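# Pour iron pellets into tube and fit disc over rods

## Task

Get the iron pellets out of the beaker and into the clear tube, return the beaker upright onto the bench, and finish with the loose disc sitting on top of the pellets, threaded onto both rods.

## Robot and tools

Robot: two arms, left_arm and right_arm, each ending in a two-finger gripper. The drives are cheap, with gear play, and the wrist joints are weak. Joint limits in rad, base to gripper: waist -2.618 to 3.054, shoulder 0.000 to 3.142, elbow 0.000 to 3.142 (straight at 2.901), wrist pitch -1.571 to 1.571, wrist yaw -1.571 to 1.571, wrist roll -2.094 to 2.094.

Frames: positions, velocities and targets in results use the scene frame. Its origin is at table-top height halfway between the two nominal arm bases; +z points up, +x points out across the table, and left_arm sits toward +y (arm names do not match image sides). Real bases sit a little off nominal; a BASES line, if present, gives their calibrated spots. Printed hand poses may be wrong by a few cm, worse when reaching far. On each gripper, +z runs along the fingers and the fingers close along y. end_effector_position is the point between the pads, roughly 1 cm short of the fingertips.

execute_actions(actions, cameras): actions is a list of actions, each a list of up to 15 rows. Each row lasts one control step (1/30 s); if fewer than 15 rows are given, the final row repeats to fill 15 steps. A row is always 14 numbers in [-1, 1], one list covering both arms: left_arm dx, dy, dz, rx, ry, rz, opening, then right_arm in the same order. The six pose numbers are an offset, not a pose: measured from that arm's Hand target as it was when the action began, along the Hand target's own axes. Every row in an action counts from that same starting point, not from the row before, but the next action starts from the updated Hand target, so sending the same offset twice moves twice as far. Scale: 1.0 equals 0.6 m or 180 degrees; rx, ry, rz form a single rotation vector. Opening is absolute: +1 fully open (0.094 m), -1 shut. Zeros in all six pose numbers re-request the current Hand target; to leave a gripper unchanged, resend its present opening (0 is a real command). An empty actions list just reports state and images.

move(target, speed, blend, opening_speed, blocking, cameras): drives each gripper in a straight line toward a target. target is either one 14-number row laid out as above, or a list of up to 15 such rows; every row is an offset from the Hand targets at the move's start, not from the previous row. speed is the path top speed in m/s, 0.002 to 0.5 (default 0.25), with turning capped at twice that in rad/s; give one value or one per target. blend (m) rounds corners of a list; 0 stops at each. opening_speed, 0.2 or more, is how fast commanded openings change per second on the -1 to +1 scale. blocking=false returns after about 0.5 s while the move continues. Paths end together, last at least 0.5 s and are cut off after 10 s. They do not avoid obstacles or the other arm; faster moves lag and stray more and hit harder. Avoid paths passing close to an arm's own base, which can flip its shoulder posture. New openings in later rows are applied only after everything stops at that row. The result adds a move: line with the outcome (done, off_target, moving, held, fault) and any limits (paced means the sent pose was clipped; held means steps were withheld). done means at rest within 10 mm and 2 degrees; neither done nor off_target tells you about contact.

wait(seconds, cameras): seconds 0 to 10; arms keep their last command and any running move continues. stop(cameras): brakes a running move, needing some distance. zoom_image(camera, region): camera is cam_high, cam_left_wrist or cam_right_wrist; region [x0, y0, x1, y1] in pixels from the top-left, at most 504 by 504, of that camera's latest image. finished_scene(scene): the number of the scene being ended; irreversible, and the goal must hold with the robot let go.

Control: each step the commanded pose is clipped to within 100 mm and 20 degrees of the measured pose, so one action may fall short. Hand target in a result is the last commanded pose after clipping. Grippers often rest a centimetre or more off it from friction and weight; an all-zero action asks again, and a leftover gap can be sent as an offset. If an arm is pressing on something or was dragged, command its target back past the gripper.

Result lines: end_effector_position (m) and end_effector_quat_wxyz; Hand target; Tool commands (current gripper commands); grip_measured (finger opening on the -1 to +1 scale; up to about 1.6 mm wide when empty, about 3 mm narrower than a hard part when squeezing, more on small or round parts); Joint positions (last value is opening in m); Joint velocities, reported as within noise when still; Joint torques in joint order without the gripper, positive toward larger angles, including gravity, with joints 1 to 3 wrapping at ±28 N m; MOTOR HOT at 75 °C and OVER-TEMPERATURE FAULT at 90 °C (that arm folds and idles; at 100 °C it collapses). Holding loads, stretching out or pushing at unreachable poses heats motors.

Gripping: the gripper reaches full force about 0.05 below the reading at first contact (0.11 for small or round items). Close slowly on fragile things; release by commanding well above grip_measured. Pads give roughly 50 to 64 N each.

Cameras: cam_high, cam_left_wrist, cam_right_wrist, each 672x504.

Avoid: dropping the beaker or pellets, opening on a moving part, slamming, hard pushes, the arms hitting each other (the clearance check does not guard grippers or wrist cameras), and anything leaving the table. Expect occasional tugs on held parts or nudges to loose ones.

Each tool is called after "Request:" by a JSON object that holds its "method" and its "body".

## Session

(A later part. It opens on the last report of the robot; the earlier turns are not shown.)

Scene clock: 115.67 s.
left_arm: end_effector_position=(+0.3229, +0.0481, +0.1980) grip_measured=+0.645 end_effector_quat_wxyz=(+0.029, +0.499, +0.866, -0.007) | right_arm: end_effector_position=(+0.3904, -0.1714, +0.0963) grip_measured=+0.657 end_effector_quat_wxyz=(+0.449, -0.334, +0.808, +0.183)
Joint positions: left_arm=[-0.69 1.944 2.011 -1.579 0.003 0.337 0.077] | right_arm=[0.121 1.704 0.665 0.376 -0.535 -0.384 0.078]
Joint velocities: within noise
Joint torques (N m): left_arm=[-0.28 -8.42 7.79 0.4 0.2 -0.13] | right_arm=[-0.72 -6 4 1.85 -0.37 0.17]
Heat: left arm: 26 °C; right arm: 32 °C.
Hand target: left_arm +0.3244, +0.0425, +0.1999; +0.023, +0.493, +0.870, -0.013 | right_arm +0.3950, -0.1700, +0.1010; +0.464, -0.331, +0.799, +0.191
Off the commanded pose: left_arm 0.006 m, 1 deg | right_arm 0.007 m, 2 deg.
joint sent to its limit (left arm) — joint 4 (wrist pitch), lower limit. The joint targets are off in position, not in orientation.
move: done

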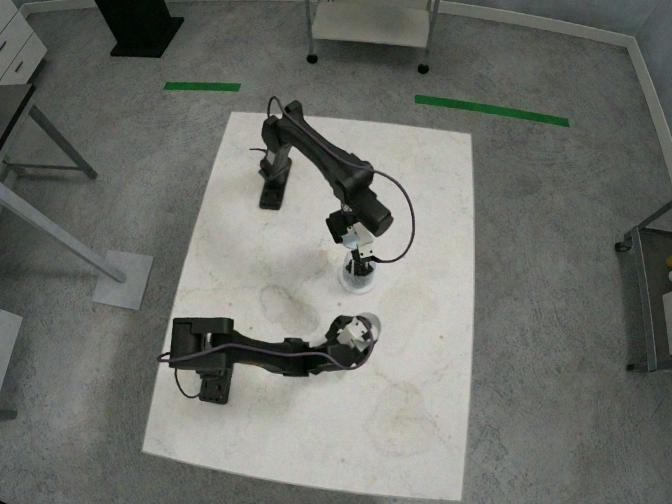

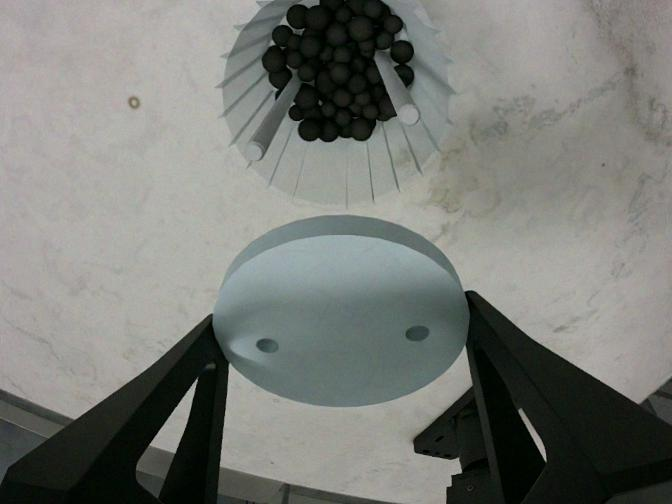

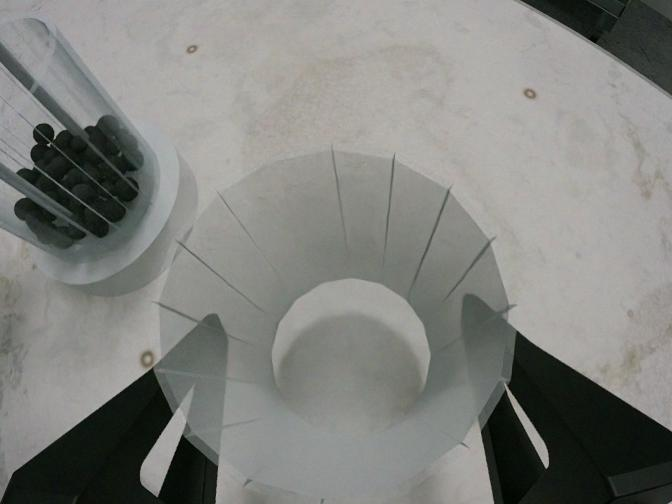

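Request:
{"method": "zoom_image", "body": {"camera": "cam_left_wrist", "region": [220, 50, 460, 210]}}

Request:
{"method": "zoom_image", "body": {"camera": "cam_left_wrist", "region": [210, 290, 480, 400]}}

Scaled by 2.100 from the camera's 672x504 image, which has a finer 960x720 frame.

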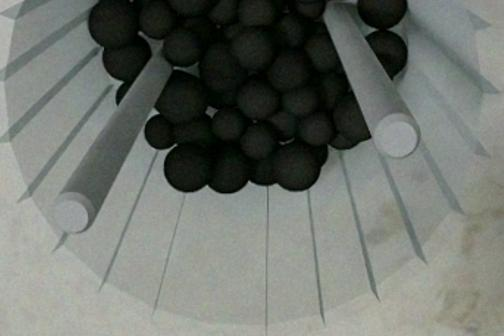

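Scaled by 1.867 from the camera's 672x504 image, which has a finer 960x720 frame.

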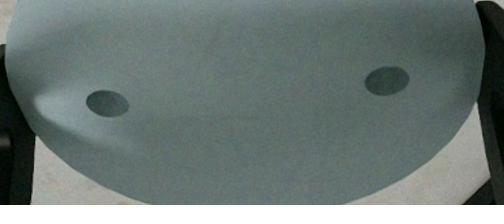

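Request:
{"method": "move", "body": {"target": [-0.0978, -0.008, 0.0183, -0.0028, -0.0194, -0.0338, 0.5, 0.0289, 0, 0.0165, 0, 0, 0, 0.45], "speed": 0.1, "cameras": ["cam_left_wrist", "cam_right_wrist"]}}

Scene clock: 131.67 s.
left_arm: end_effector_position=(+0.3491, -0.0050, +0.1931) grip_measured=+0.645 end_effector_quat_wxyz=(+0.059, +0.451, +0.890, -0.021) | right_arm: end_effector_position=(+0.3913, -0.1713, +0.0765) grip_measured=+0.657 end_effector_quat_wxyz=(+0.450, -0.333, +0.808, +0.183)
Joint positions: left_arm=[-0.744 2.132 2.267 -1.581 0.006 0.178 0.077] | right_arm=[0.121 1.779 0.64 0.477 -0.535 -0.382 0.078]
Joint velocities: within noise
Joint torques (N m): left_arm=[-0.57 -9.54 7.75 0.58 0.08 -0.1] | right_arm=[-0.68 -6.32 3.56 1.86 -0.37 0.16]
Heat: left arm: 27 °C; right arm: 32 °C.
Hand target: left_arm +0.3507, -0.0107, +0.1920; +0.051, +0.445, +0.894, -0.025 | right_arm +0.3950, -0.1701, +0.0811; +0.464, -0.331, +0.799, +0.191
Off the commanded pose: left_arm 0.006 m, 1 deg | right_arm 0.006 m, 2 deg.
joint sent to its limit (left arm) — joint 4 (wrist pitch), lower limit. The joint targets are off in position, not in orientation.
move: done
Images, in order (width x height): cam_left_wrist 672x504, cam_right_wrist 672x504.

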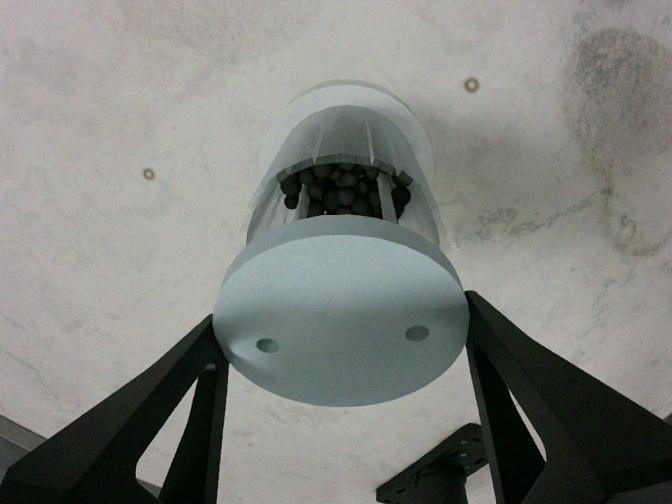

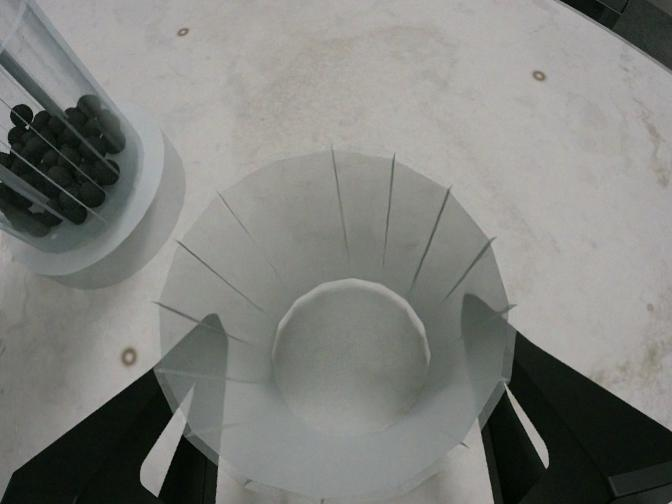

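Request:
{"method": "zoom_image", "body": {"camera": "cam_left_wrist", "region": [260, 140, 440, 240]}}

Scaled by 2.800 from the camera's 672x504 image, which has a finer 960x720 frame.

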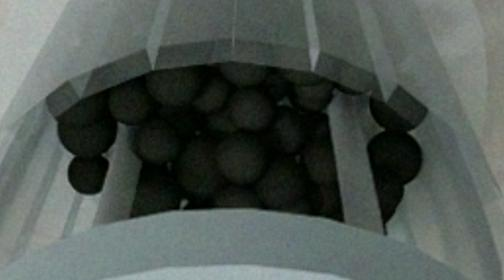

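Request:
{"method": "move", "body": {"target": [0.0113, 0, 0.033, 0, 0.0139, 0, 0.5, 0.013, 0, 0.0074, 0, 0, 0, 0.45], "speed": 0.025, "cameras": ["cam_left_wrist", "cam_right_wrist"]}}

Scene clock: 136.57 s.
left_arm: end_effector_position=(+0.3483, -0.0043, +0.1820) grip_measured=+0.645 end_effector_quat_wxyz=(+0.044, +0.451, +0.891, -0.016) | right_arm: end_effector_position=(+0.3928, -0.1703, +0.0710) grip_measured=+0.657 end_effector_quat_wxyz=(+0.454, -0.333, +0.805, +0.185)
Joint positions: left_arm=[-0.744 2.151 2.254 -1.581 0.006 0.176 0.077] | right_arm=[0.121 1.812 0.632 0.53 -0.539 -0.378 0.078]
Joint velocities: within noise
Joint torques (N m): left_arm=[-0.66 -9.69 5.19 0.54 0.08 -0.15] | right_arm=[-0.8 -6.24 3.29 1.79 -0.31 0.13]
Heat: left arm: 26 °C; right arm: 32 °C.
Hand target: left_arm +0.3480, -0.0071, +0.1716; +0.031, +0.446, +0.894, -0.016 | right_arm +0.3950, -0.1701, +0.0721; +0.464, -0.331, +0.799, +0.191
Off the commanded pose: left_arm 0.011 m, 2 deg | right_arm 0.002 m, 2 deg.
move: off_target (left_arm)
Images, in order (width x height): cam_left_wrist 672x504, cam_right_wrist 672x504.

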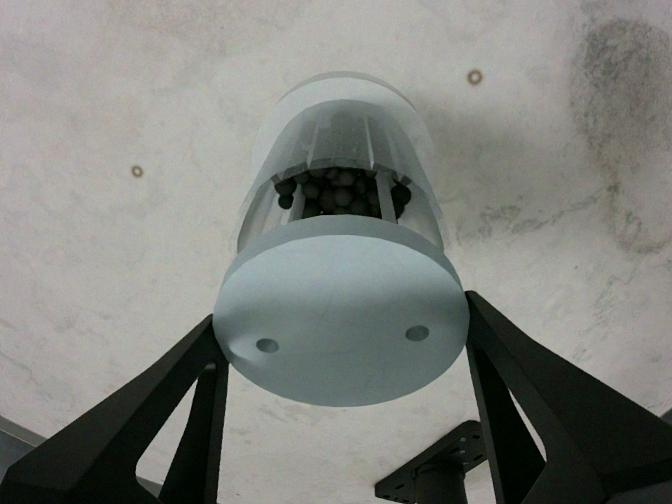

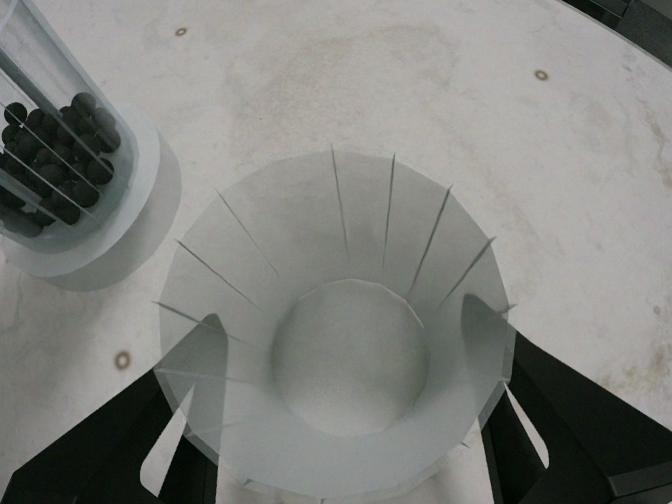

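Request:
{"method": "zoom_image", "body": {"camera": "cam_left_wrist", "region": [260, 140, 440, 240]}}

Request:
{"method": "zoom_image", "body": {"camera": "cam_left_wrist", "region": [210, 290, 480, 400]}}

Scaled by 2.800 from the camera's 672x504 image, which has a finer 960x720 frame.

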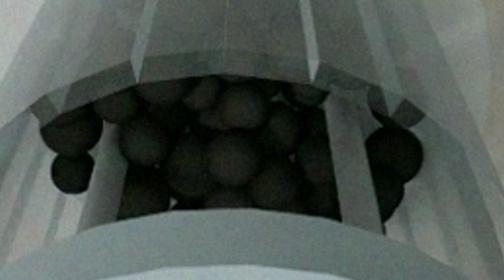

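Scaled by 1.867 from the camera's 672x504 image, which has a finer 960x720 frame.

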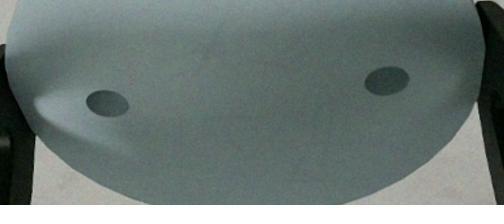

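Request:
{"method": "move", "body": {"target": [0.0153, 0.0098, -0.001, 0, 0, 0, 0.5, 0.0043, 0, 0.0025, 0, 0, 0, 0.45], "speed": 0.02, "cameras": ["cam_left_wrist", "cam_right_wrist"]}}

Scene clock: 142.43 s.
left_arm: end_effector_position=(+0.3482, -0.0039, +0.1800) grip_measured=+0.645 end_effector_quat_wxyz=(+0.047, +0.450, +0.892, -0.021) | right_arm: end_effector_position=(+0.3946, -0.1694, +0.0711) grip_measured=+0.657 end_effector_quat_wxyz=(+0.459, -0.332, +0.803, +0.187)
Joint positions: left_arm=[-0.741 2.131 2.212 -1.55 0.012 0.176 0.077] | right_arm=[0.121 1.822 0.632 0.553 -0.544 -0.37 0.078]
Joint velocities: within noise
Joint torques (N m): left_arm=[0.51 -11.47 3.29 0.53 0.09 0.07] | right_arm=[-0.72 -6.19 3.06 1.75 -0.3 0.12]
Heat: left arm: 26 °C; right arm: 32 °C.
Hand target: left_arm +0.3472, +0.0038, +0.1716; +0.031, +0.446, +0.894, -0.016 | right_arm +0.3951, -0.1701, +0.0691; +0.464, -0.331, +0.799, +0.191
Off the commanded pose: left_arm 0.011 m, 2 deg | right_arm 0.002 m, 1 deg.
move: off_target (left_arm)
Images, in order (width x height): cam_left_wrist 672x504, cam_right_wrist 672x504.

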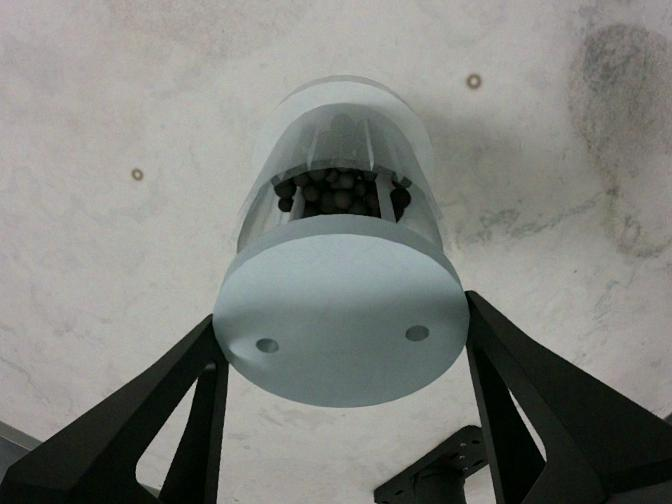

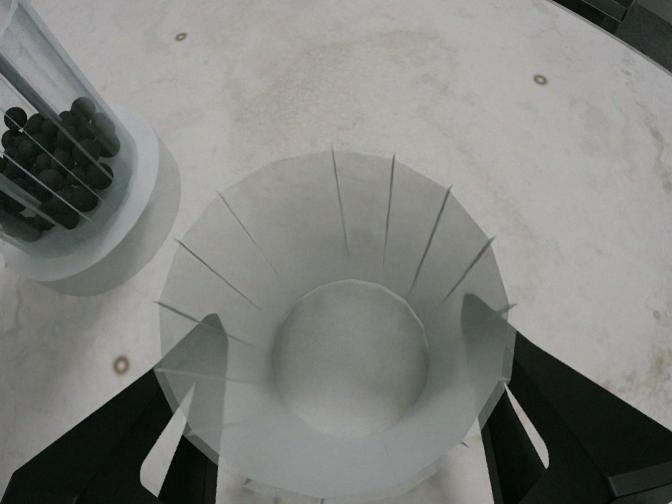

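Request:
{"method": "move", "body": {"target": [0.0055, 0.0016, -0.0004, 0, 0, 0, 0.5, 0, 0, 0, 0, 0, 0, 1.0], "speed": 0.02, "opening_speed": 0.5, "cameras": ["cam_left_wrist", "cam_right_wrist"]}}

Scene clock: 144.80 s.
left_arm: end_effector_position=(+0.3480, -0.0041, +0.1802) grip_measured=+0.645 end_effector_quat_wxyz=(+0.052, +0.450, +0.891, -0.023) | right_arm: end_effector_position=(+0.3946, -0.1694, +0.0711) grip_measured=+0.998 end_effector_quat_wxyz=(+0.459, -0.332, +0.803, +0.187)
Joint positions: left_arm=[-0.741 2.115 2.188 -1.53 0.014 0.178 0.077] | right_arm=[0.121 1.822 0.632 0.553 -0.544 -0.37 0.094]
Joint velocities: within noise
Joint torques (N m): left_arm=[1.1 -11.11 3.25 0.44 0.09 0.08] | right_arm=[-0.68 -6.11 3.1 1.74 -0.27 0.12]
Heat: left arm: 26 °C; right arm: 32 °C.
Hand target: left_arm +0.3459, +0.0070, +0.1716; +0.031, +0.446, +0.894, -0.016 | right_arm +0.3951, -0.1701, +0.0691; +0.464, -0.331, +0.799, +0.191
Off the commanded pose: left_arm 0.014 m, 3 deg | right_arm 0.002 m, 1 deg.
move: off_target (left_arm)
Images, in order (width x height): cam_left_wrist 672x504, cam_right_wrist 672x504.

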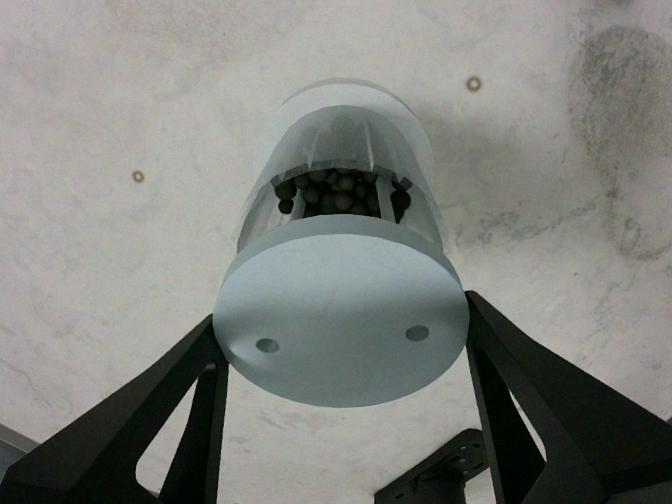

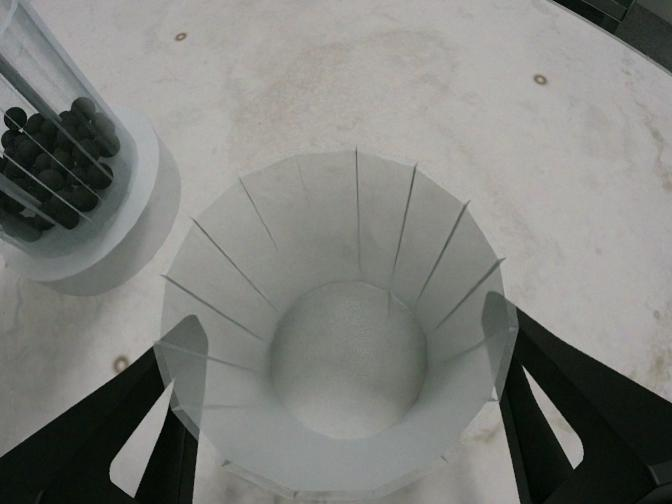

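Request:
{"method": "move", "body": {"target": [-0.0058, -0.0015, -0.0153, 0, 0, 0, 0.5, -0.1591, 0, -0.0909, 0, 0, 0, 1.0], "speed": 0.1}}

Scene clock: 147.93 s.
left_arm: end_effector_position=(+0.3425, +0.0035, +0.1802) grip_measured=+0.645 end_effector_quat_wxyz=(+0.035, +0.450, +0.892, -0.015) | right_arm: end_effector_position=(+0.3911, -0.1699, +0.1568) grip_measured=+0.998 end_effector_quat_wxyz=(+0.448, -0.330, +0.809, +0.190)
Joint positions: left_arm=[-0.74 2.117 2.194 -1.571 0.008 0.178 0.077] | right_arm=[0.121 1.542 0.792 0.086 -0.544 -0.37 0.094]
Joint velocities: within noise
Joint torques (N m): left_arm=[0.64 -9.63 8.01 0.38 0.07 0.09] | right_arm=[-0.73 -9.4 7.57 1.18 -0.28 0.06]
Heat: left arm: 26 °C; right arm: 32 °C.
Hand target: left_arm +0.3469, +0.0042, +0.1810; +0.031, +0.446, +0.894, -0.016 | right_arm +0.3950, -0.1700, +0.1790; +0.464, -0.331, +0.799, +0.191
Off the commanded pose: left_arm 0.005 m, 1 deg | right_arm 0.023 m, 2 deg.
joint sent to its limit (left arm) — joint 4 (wrist pitch), lower limit. The joint targets are off in position, not in orientation.
move: off_target (right_arm)

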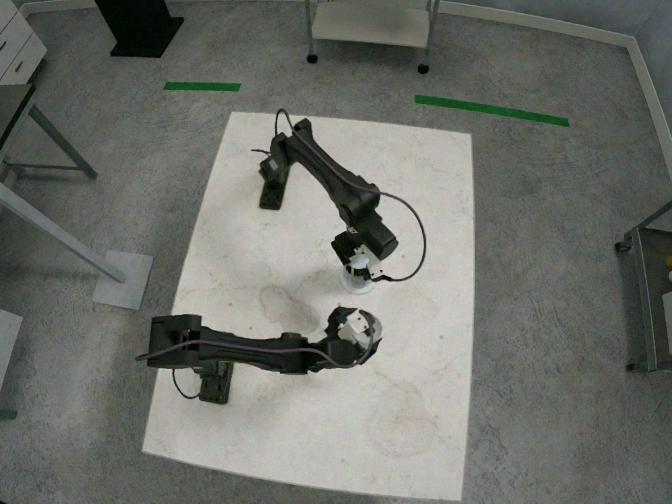

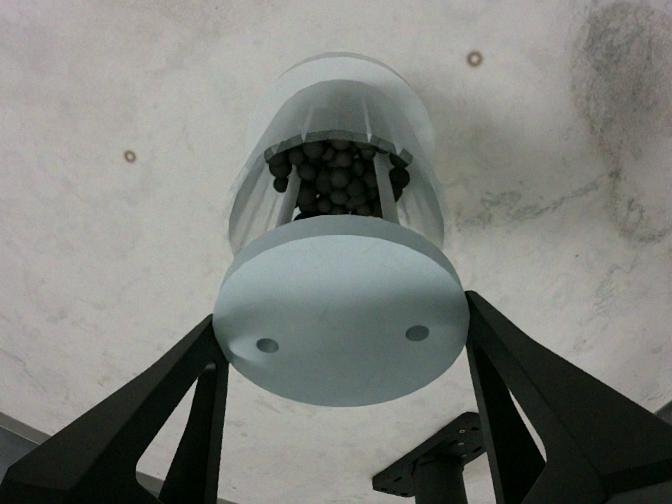

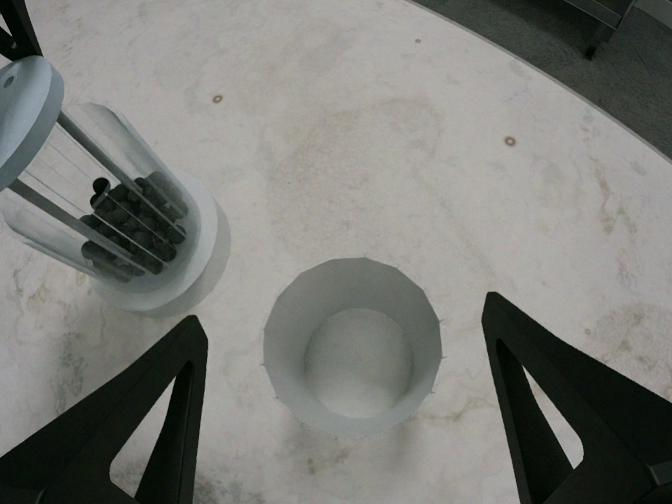

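Request:
{"method": "zoom_image", "body": {"camera": "cam_left_wrist", "region": [260, 130, 440, 230]}}

Request:
{"method": "zoom_image", "body": {"camera": "cam_right_wrist", "region": [0, 40, 140, 240]}}

Scaled by 2.800 from the camera's 672x504 image, which has a finer 960x720 frame.

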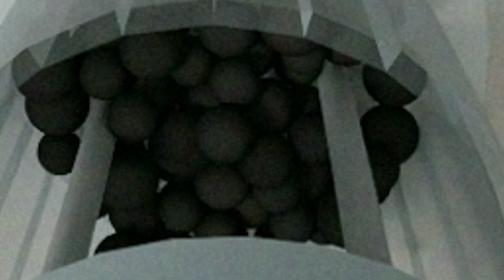

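Scaled by 2.520 from the camera's 672x504 image, which has a finer 960x720 frame.

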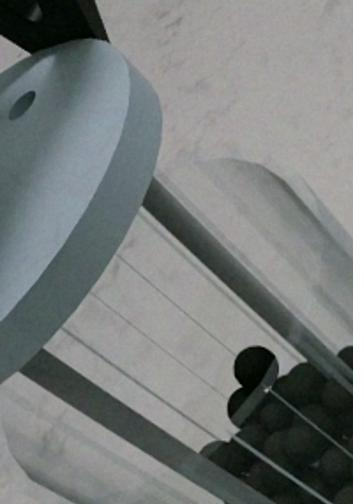

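Request:
{"method": "move", "body": {"target": [-0.0145, 0.0023, -0.0073, 0, 0, 0, 0.5, 0, 0, 0, 0, 0, 0, 1.0], "speed": 0.03, "cameras": ["cam_left_wrist", "cam_right_wrist"]}}

Request:
{"method": "zoom_image", "body": {"camera": "cam_left_wrist", "region": [260, 130, 440, 230]}}

Scene clock: 157.60 s.
left_arm: end_effector_position=(+0.3478, -0.0015, +0.1874) grip_measured=+0.645 end_effector_quat_wxyz=(+0.050, +0.450, +0.892, -0.019) | right_arm: end_effector_position=(+0.3909, -0.1699, +0.1566) grip_measured=+0.998 end_effector_quat_wxyz=(+0.447, -0.330, +0.809, +0.190)
Joint positions: left_arm=[-0.74 2.128 2.238 -1.574 0.008 0.178 0.077] | right_arm=[0.121 1.542 0.792 0.085 -0.544 -0.37 0.094]
Joint velocities: within noise
Joint torques (N m): left_arm=[0.73 -9.39 7.91 0.5 0.06 0.02] | right_arm=[-0.73 -9.16 7.62 1.18 -0.3 0.07]
Heat: left arm: 26 °C; right arm: 31 °C.
Hand target: left_arm +0.3531, -0.0017, +0.1859; +0.031, +0.446, +0.894, -0.016 | right_arm +0.3950, -0.1700, +0.1790; +0.464, -0.331, +0.799, +0.191
Off the commanded pose: left_arm 0.006 m, 2 deg | right_arm 0.023 m, 2 deg.
joint sent to its limit (left arm) — joint 4 (wrist pitch), lower limit. The joint targets are off in position, not in orientation.
move: off_target (right_arm)
Images, in order (width x height): cam_left_wrist 672x504, cam_right_wrist 672x504.

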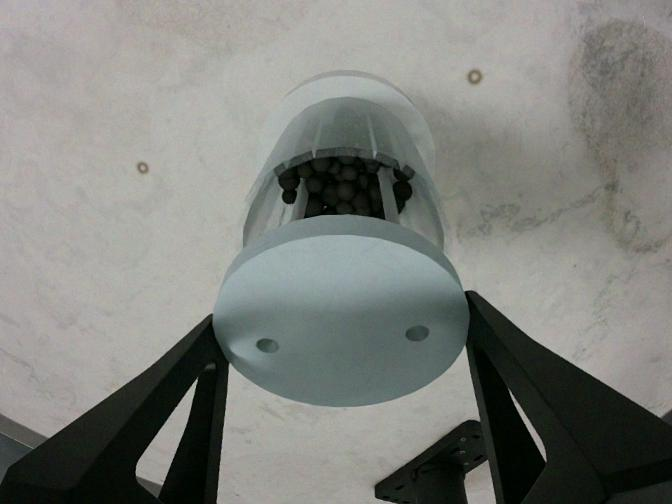

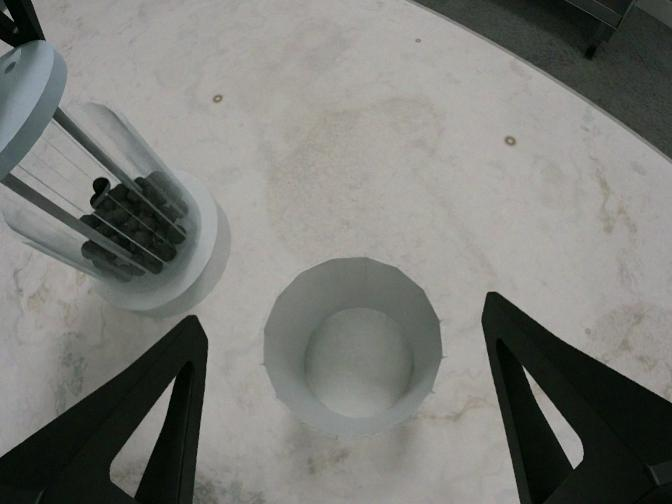

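Scaled by 2.800 from the camera's 672x504 image, which has a finer 960x720 frame.

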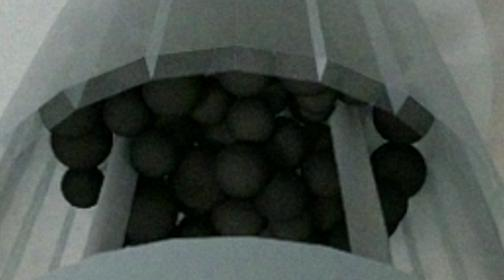

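Request:
{"method": "move", "body": {"target": [0.0082, -0.001, 0.0232, 0, 0, 0, 0.5, 0, 0, 0, 0, 0, 0, 1.0], "speed": 0.02, "cameras": ["cam_left_wrist", "cam_right_wrist"]}}

Request:
{"method": "zoom_image", "body": {"camera": "cam_left_wrist", "region": [260, 130, 440, 230]}}

Request:
{"method": "zoom_image", "body": {"camera": "cam_left_wrist", "region": [210, 290, 480, 400]}}

Scene clock: 160.10 s.
left_arm: end_effector_position=(+0.3450, +0.0011, +0.1814) grip_measured=+0.645 end_effector_quat_wxyz=(+0.039, +0.450, +0.892, -0.016) | right_arm: end_effector_position=(+0.3909, -0.1699, +0.1566) grip_measured=+0.998 end_effector_quat_wxyz=(+0.447, -0.330, +0.809, +0.190)
Joint positions: left_arm=[-0.74 2.128 2.215 -1.574 0.008 0.178 0.077] | right_arm=[0.121 1.542 0.792 0.085 -0.544 -0.37 0.094]
Joint velocities: within noise
Joint torques (N m): left_arm=[0.8 -9.26 5.15 0.55 0 0.01] | right_arm=[-0.72 -9.37 7.54 1.17 -0.31 0.06]
Heat: left arm: 26 °C; right arm: 31 °C.
Hand target: left_arm +0.3502, +0.0011, +0.1717; +0.031, +0.446, +0.894, -0.016 | right_arm +0.3950, -0.1700, +0.1790; +0.464, -0.331, +0.799, +0.191
Off the commanded pose: left_arm 0.011 m, 1 deg | right_arm 0.023 m, 2 deg.
move: off_target (left_arm, right_arm)
Images, in order (width x height): cam_left_wrist 672x504, cam_right_wrist 672x504.

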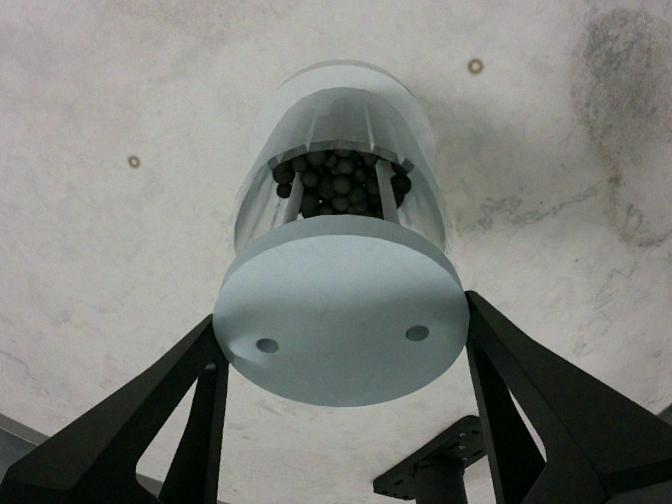

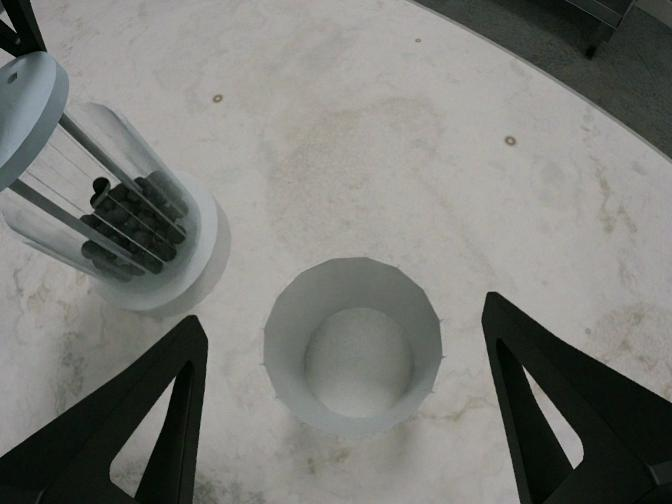

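Scaled by 2.800 from the camera's 672x504 image, which has a finer 960x720 frame.

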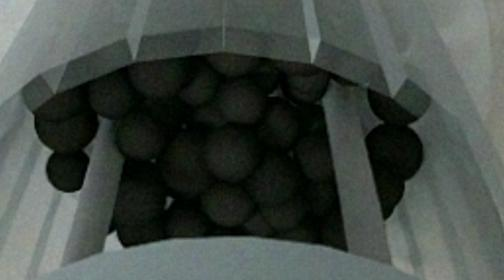

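Scaled by 1.867 from the camera's 672x504 image, which has a finer 960x720 frame.

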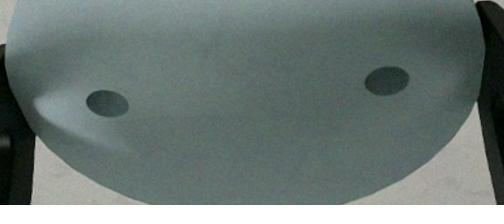

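Request:
{"method": "move", "body": {"target": [[-0.0118, 0.0043, -0.0228, 0, 0, 0, 0.5, 0, 0, 0, 0, 0, 0, 1.0], [-0.0033, 0.0033, 0.0023, 0, 0, 0, 0.5, 0, 0, 0, 0, 0, 0, 1.0]], "speed": [0.04, 0.02], "cameras": ["cam_left_wrist", "cam_right_wrist"]}}

Request:
{"method": "zoom_image", "body": {"camera": "cam_left_wrist", "region": [260, 130, 440, 230]}}

Request:
{"method": "zoom_image", "body": {"camera": "cam_left_wrist", "region": [210, 290, 480, 400]}}

Scene clock: 163.63 s.
left_arm: end_effector_position=(+0.3491, -0.0022, +0.1809) grip_measured=+0.645 end_effector_quat_wxyz=(+0.042, +0.449, +0.892, -0.017) | right_arm: end_effector_position=(+0.3909, -0.1699, +0.1566) grip_measured=+0.998 end_effector_quat_wxyz=(+0.447, -0.330, +0.809, +0.190)
Joint positions: left_arm=[-0.738 2.148 2.244 -1.577 0.009 0.178 0.077] | right_arm=[0.121 1.542 0.792 0.085 -0.544 -0.37 0.094]
Joint velocities: within noise
Joint torques (N m): left_arm=[0.96 -10.19 4.16 0.59 0.06 0.04] | right_arm=[-0.65 -9.29 7.64 1.18 -0.28 0.07]
Heat: left arm: 26 °C; right arm: 31 °C.
Hand target: left_arm +0.3530, +0.0007, +0.1705; +0.031, +0.446, +0.894, -0.016 | right_arm +0.3950, -0.1700, +0.1790; +0.464, -0.331, +0.799, +0.191
Off the commanded pose: left_arm 0.012 m, 1 deg | right_arm 0.023 m, 2 deg.
move: off_target (left_arm, right_arm)
Images, in order (width x height): cam_left_wrist 672x504, cam_right_wrist 672x504.

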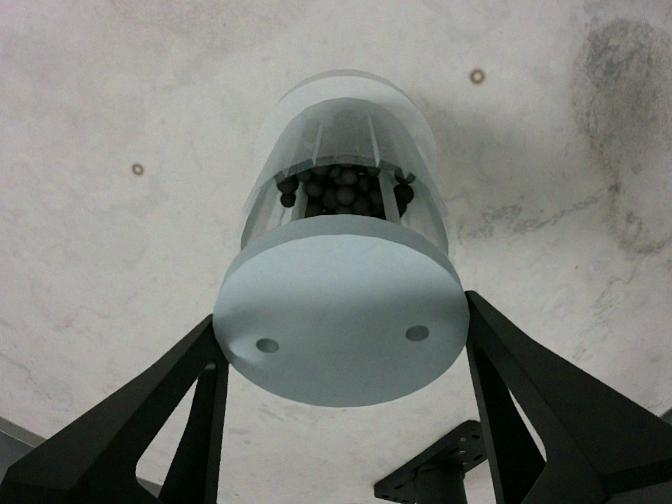

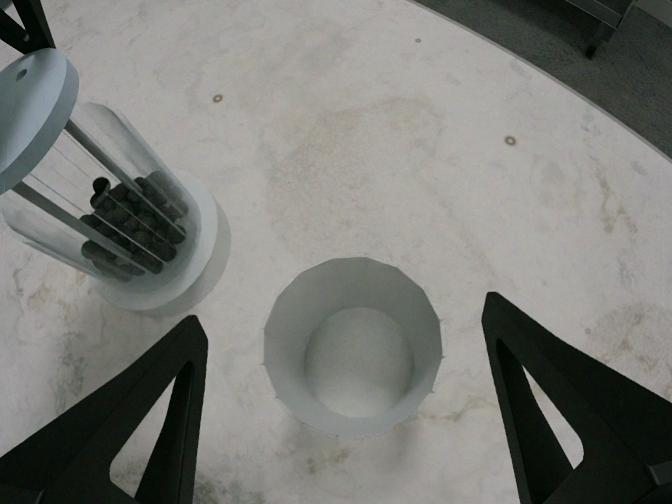

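Scaled by 2.800 from the camera's 672x504 image, which has a finer 960x720 frame.

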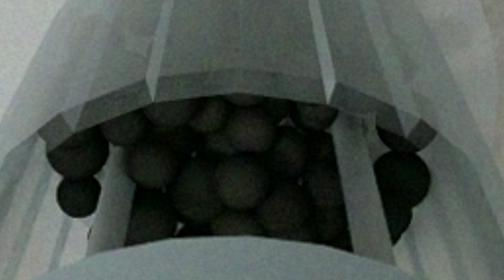

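Scaled by 1.867 from the camera's 672x504 image, which has a finer 960x720 frame.

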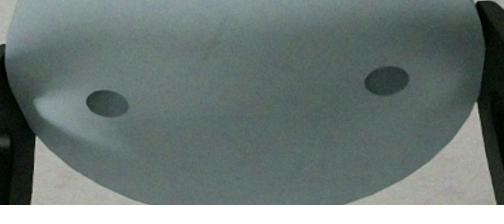

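Request:
{"method": "move", "body": {"target": [0.0102, -0.0007, -0.0008, 0, 0, 0, 0.5, 0, 0, 0, 0, 0, 0, 1.0], "speed": 0.015, "cameras": ["cam_left_wrist", "cam_right_wrist"]}}

Request:
{"method": "zoom_image", "body": {"camera": "cam_left_wrist", "region": [260, 130, 440, 230]}}

Request:
{"method": "zoom_image", "body": {"camera": "cam_left_wrist", "region": [210, 290, 480, 400]}}

Scene clock: 166.10 s.
left_arm: end_effector_position=(+0.3489, -0.0019, +0.1794) grip_measured=+0.645 end_effector_quat_wxyz=(+0.046, +0.448, +0.892, -0.020) | right_arm: end_effector_position=(+0.3909, -0.1699, +0.1566) grip_measured=+0.998 end_effector_quat_wxyz=(+0.447, -0.330, +0.809, +0.190)
Joint positions: left_arm=[-0.736 2.129 2.208 -1.55 0.012 0.178 0.077] | right_arm=[0.121 1.542 0.792 0.085 -0.544 -0.37 0.094]
Joint velocities: within noise
Joint torques (N m): left_arm=[1.01 -11.25 3.29 0.54 0.06 0.03] | right_arm=[-0.64 -9.36 7.6 1.15 -0.3 0.06]
Heat: left arm: 26 °C; right arm: 31 °C.
Hand target: left_arm +0.3490, +0.0053, +0.1705; +0.031, +0.446, +0.894, -0.016 | right_arm +0.3950, -0.1700, +0.1790; +0.464, -0.331, +0.799, +0.191
Off the commanded pose: left_arm 0.011 m, 2 deg | right_arm 0.023 m, 2 deg.
move: off_target (left_arm, right_arm)
Images, in order (width x height): cam_left_wrist 672x504, cam_right_wrist 672x504.

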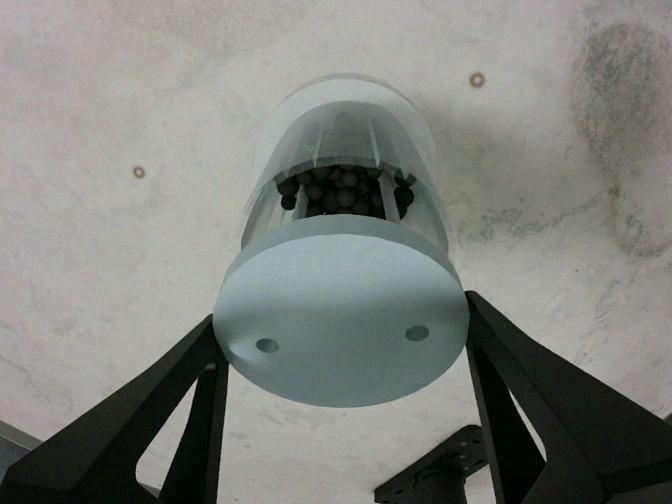

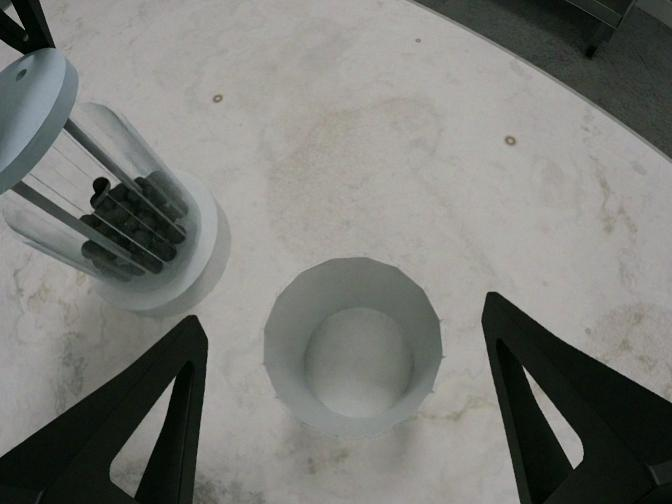

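Scaled by 2.800 from the camera's 672x504 image, which has a finer 960x720 frame.

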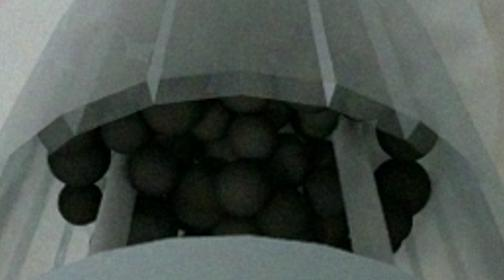

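Scaled by 1.867 from the camera's 672x504 image, which has a finer 960x720 frame.

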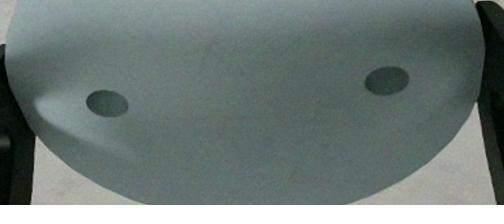

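Request:
{"method": "move", "body": {"target": [-0.0093, -0.0007, -0.0162, 0, 0, 0, 0.5, 0, 0, 0, 0, 0, 0, 1.0], "speed": 0.02, "cameras": ["cam_left_wrist", "cam_right_wrist"]}}

Request:
{"method": "zoom_image", "body": {"camera": "cam_left_wrist", "region": [260, 130, 440, 230]}}

Request:
{"method": "zoom_image", "body": {"camera": "cam_right_wrist", "region": [0, 40, 140, 240]}}

Scene clock: 170.33 s.
left_arm: end_effector_position=(+0.3470, +0.0010, +0.1824) grip_measured=+0.645 end_effector_quat_wxyz=(+0.042, +0.448, +0.893, -0.017) | right_arm: end_effector_position=(+0.3909, -0.1699, +0.1566) grip_measured=+0.998 end_effector_quat_wxyz=(+0.447, -0.330, +0.809, +0.190)
Joint positions: left_arm=[-0.736 2.129 2.221 -1.573 0.008 0.178 0.077] | right_arm=[0.121 1.542 0.792 0.085 -0.544 -0.37 0.094]
Joint velocities: within noise
Joint torques (N m): left_arm=[0.81 -9.51 7.86 0.41 0.05 0.01] | right_arm=[-0.66 -9.35 7.54 1.2 -0.29 0.08]
Heat: left arm: 26 °C; right arm: 31 °C.
Hand target: left_arm +0.3516, +0.0012, +0.1806; +0.031, +0.446, +0.894, -0.016 | right_arm +0.3950, -0.1700, +0.1790; +0.464, -0.331, +0.799, +0.191
Off the commanded pose: left_arm 0.005 m, 1 deg | right_arm 0.023 m, 2 deg.
joint sent to its limit (left arm) — joint 4 (wrist pitch), lower limit. The joint targets are off in position, not in orientation.
move: off_target (right_arm)
Images, in order (width x height): cam_left_wrist 672x504, cam_right_wrist 672x504.

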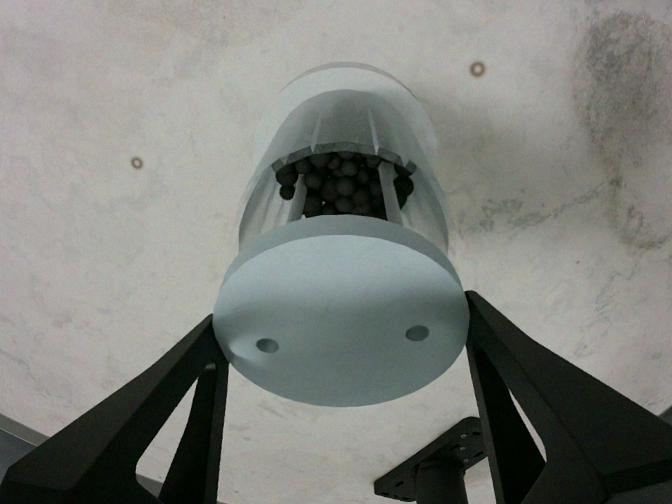

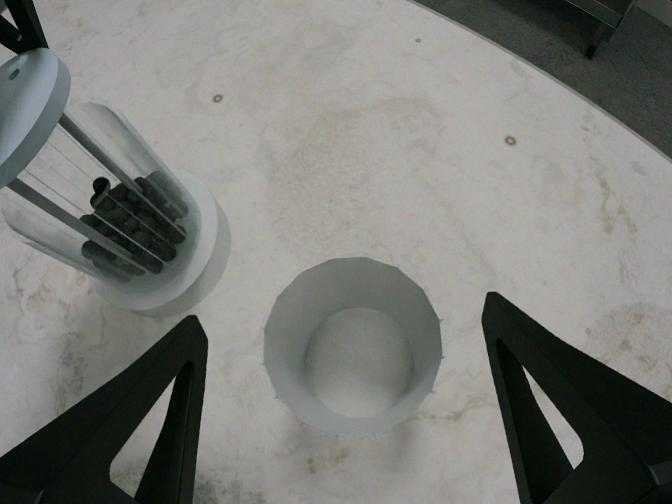

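Scaled by 2.800 from the camera's 672x504 image, which has a finer 960x720 frame.

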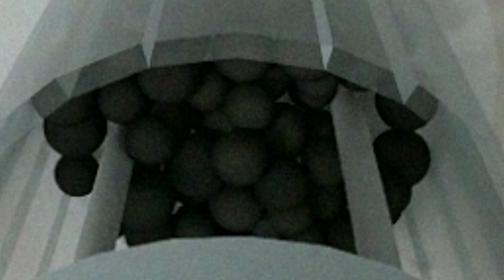

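Scaled by 2.520 from the camera's 672x504 image, which has a finer 960x720 frame.

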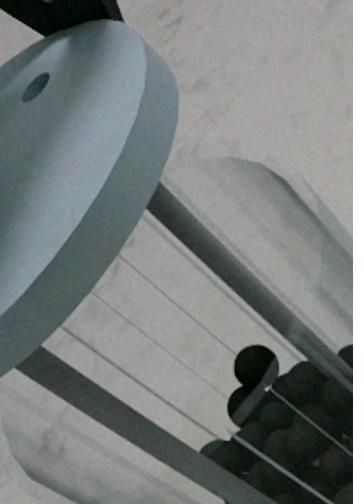

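Request:
{"method": "move", "body": {"target": [[-0.0029, 0, -0.0415, 0, 0, 0, 0.5, 0, 0, 0, 0, 0, 0, 1.0], [0.0047, 0.0005, 0.019, 0, 0, 0, 0.5, 0, 0, 0, 0, 0, 0, 1.0]], "speed": [0.06, 0.03], "cameras": ["cam_left_wrist", "cam_right_wrist"]}}

Request:
{"method": "zoom_image", "body": {"camera": "cam_left_wrist", "region": [260, 130, 440, 230]}}

Request:
{"method": "zoom_image", "body": {"camera": "cam_left_wrist", "region": [210, 290, 480, 400]}}

Scene clock: 178.50 s.
left_arm: end_effector_position=(+0.3461, +0.0019, +0.1793) grip_measured=+0.645 end_effector_quat_wxyz=(+0.038, +0.449, +0.893, -0.015) | right_arm: end_effector_position=(+0.3909, -0.1699, +0.1566) grip_measured=+0.998 end_effector_quat_wxyz=(+0.447, -0.330, +0.809, +0.190)
Joint positions: left_arm=[-0.736 2.129 2.209 -1.57 0.008 0.179 0.077] | right_arm=[0.121 1.542 0.792 0.085 -0.544 -0.37 0.094]
Joint velocities: within noise
Joint torques (N m): left_arm=[0.85 -10.3 4.03 0.77 0.08 0.02] | right_arm=[-0.72 -9.43 7.51 1.18 -0.28 0.08]
Heat: left arm: 26 °C; right arm: 31 °C.
Hand target: left_arm +0.3506, +0.0030, +0.1690; +0.031, +0.446, +0.894, -0.016 | right_arm +0.3950, -0.1700, +0.1790; +0.464, -0.331, +0.799, +0.191
Off the commanded pose: left_arm 0.011 m, 1 deg | right_arm 0.023 m, 2 deg.
move: off_target (left_arm, right_arm)
Images, in order (width x height): cam_left_wrist 672x504, cam_right_wrist 672x504.

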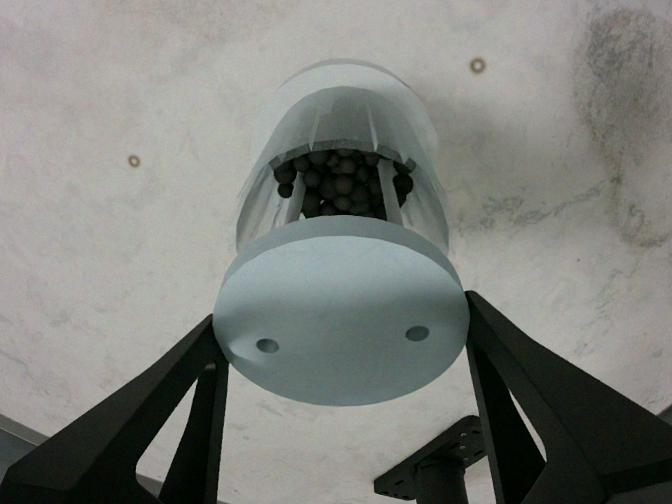

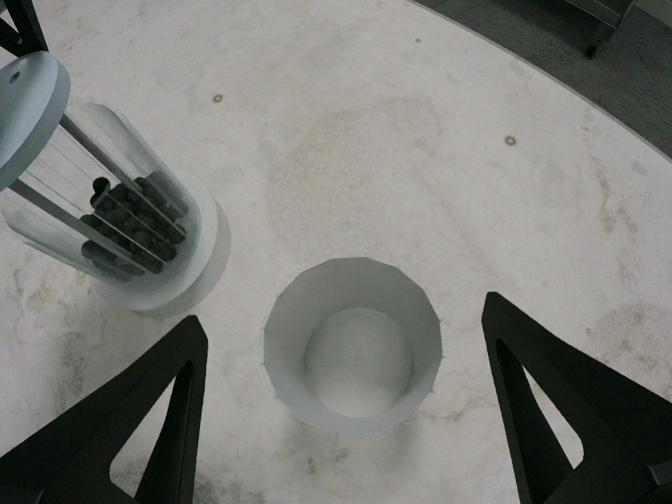

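Scaled by 2.800 from the camera's 672x504 image, which has a finer 960x720 frame.

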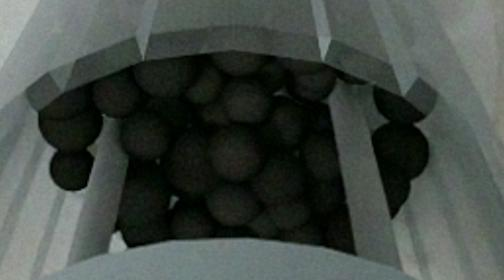

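Scaled by 1.867 from the camera's 672x504 image, which has a finer 960x720 frame.

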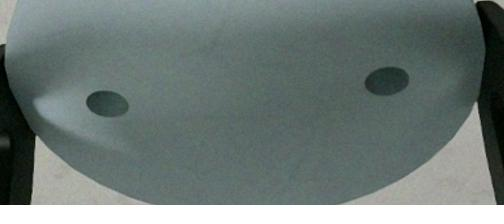

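Request:
{"method": "move", "body": {"target": [[-0.008, 0.0012, -0.0095, 0, -0.0067, 0, 0.5, 0, 0, 0, 0, 0, 0, 1.0], [-0.0072, 0.0012, 0.003, 0, -0.0067, 0, 0.5, 0, 0, 0, 0, 0, 0, 1.0]], "speed": [0.03, 0.02], "cameras": ["cam_left_wrist", "cam_right_wrist"]}}

Request:
{"method": "zoom_image", "body": {"camera": "cam_left_wrist", "region": [260, 130, 440, 230]}}

Request:
{"method": "zoom_image", "body": {"camera": "cam_left_wrist", "region": [210, 290, 480, 400]}}

Scene clock: 185.53 s.
left_arm: end_effector_position=(+0.3457, +0.0018, +0.1783) grip_measured=+0.645 end_effector_quat_wxyz=(+0.037, +0.449, +0.892, -0.016) | right_arm: end_effector_position=(+0.3909, -0.1699, +0.1566) grip_measured=+0.998 end_effector_quat_wxyz=(+0.447, -0.330, +0.809, +0.190)
Joint positions: left_arm=[-0.736 2.126 2.2 -1.564 0.009 0.179 0.077] | right_arm=[0.121 1.542 0.792 0.085 -0.544 -0.37 0.094]
Joint velocities: within noise
Joint torques (N m): left_arm=[0.84 -10.54 3.07 0.97 0.09 0.05] | right_arm=[-0.73 -9.33 7.57 1.16 -0.32 0.06]
Heat: left arm: 26 °C; right arm: 32 °C.
Hand target: left_arm +0.3539, -0.0002, +0.1675; +0.041, +0.446, +0.894, -0.020 | right_arm +0.3950, -0.1700, +0.1790; +0.464, -0.331, +0.799, +0.191
Off the commanded pose: left_arm 0.014 m, 1 deg | right_arm 0.023 m, 2 deg.
move: off_target (left_arm, right_arm)
Images, in order (width x height): cam_left_wrist 672x504, cam_right_wrist 672x504.

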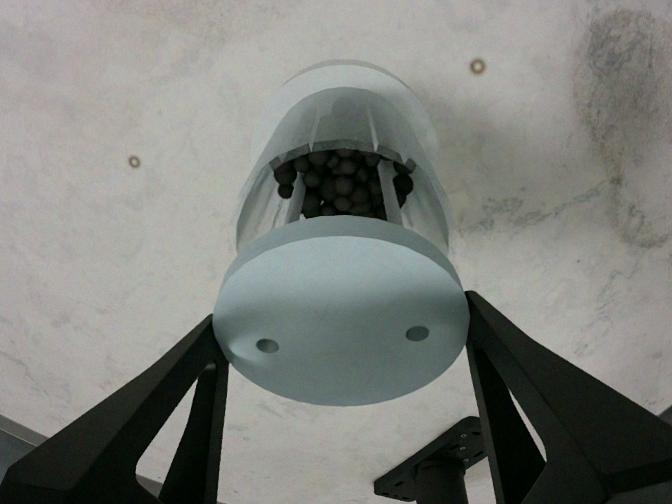

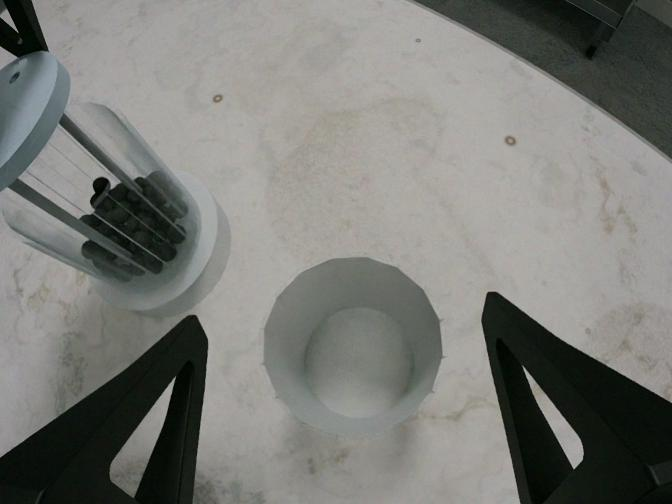

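Scaled by 2.800 from the camera's 672x504 image, which has a finer 960x720 frame.

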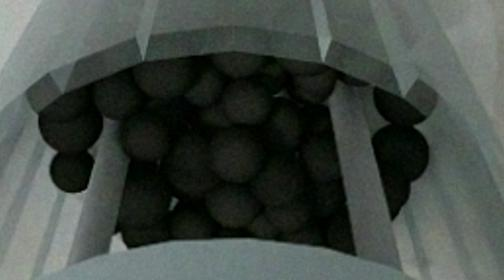

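Scaled by 1.867 from the camera's 672x504 image, which has a finer 960x720 frame.

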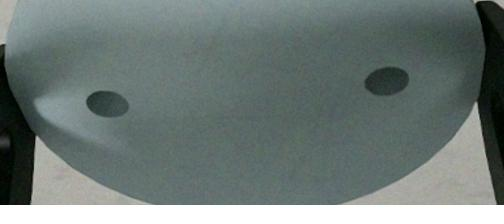

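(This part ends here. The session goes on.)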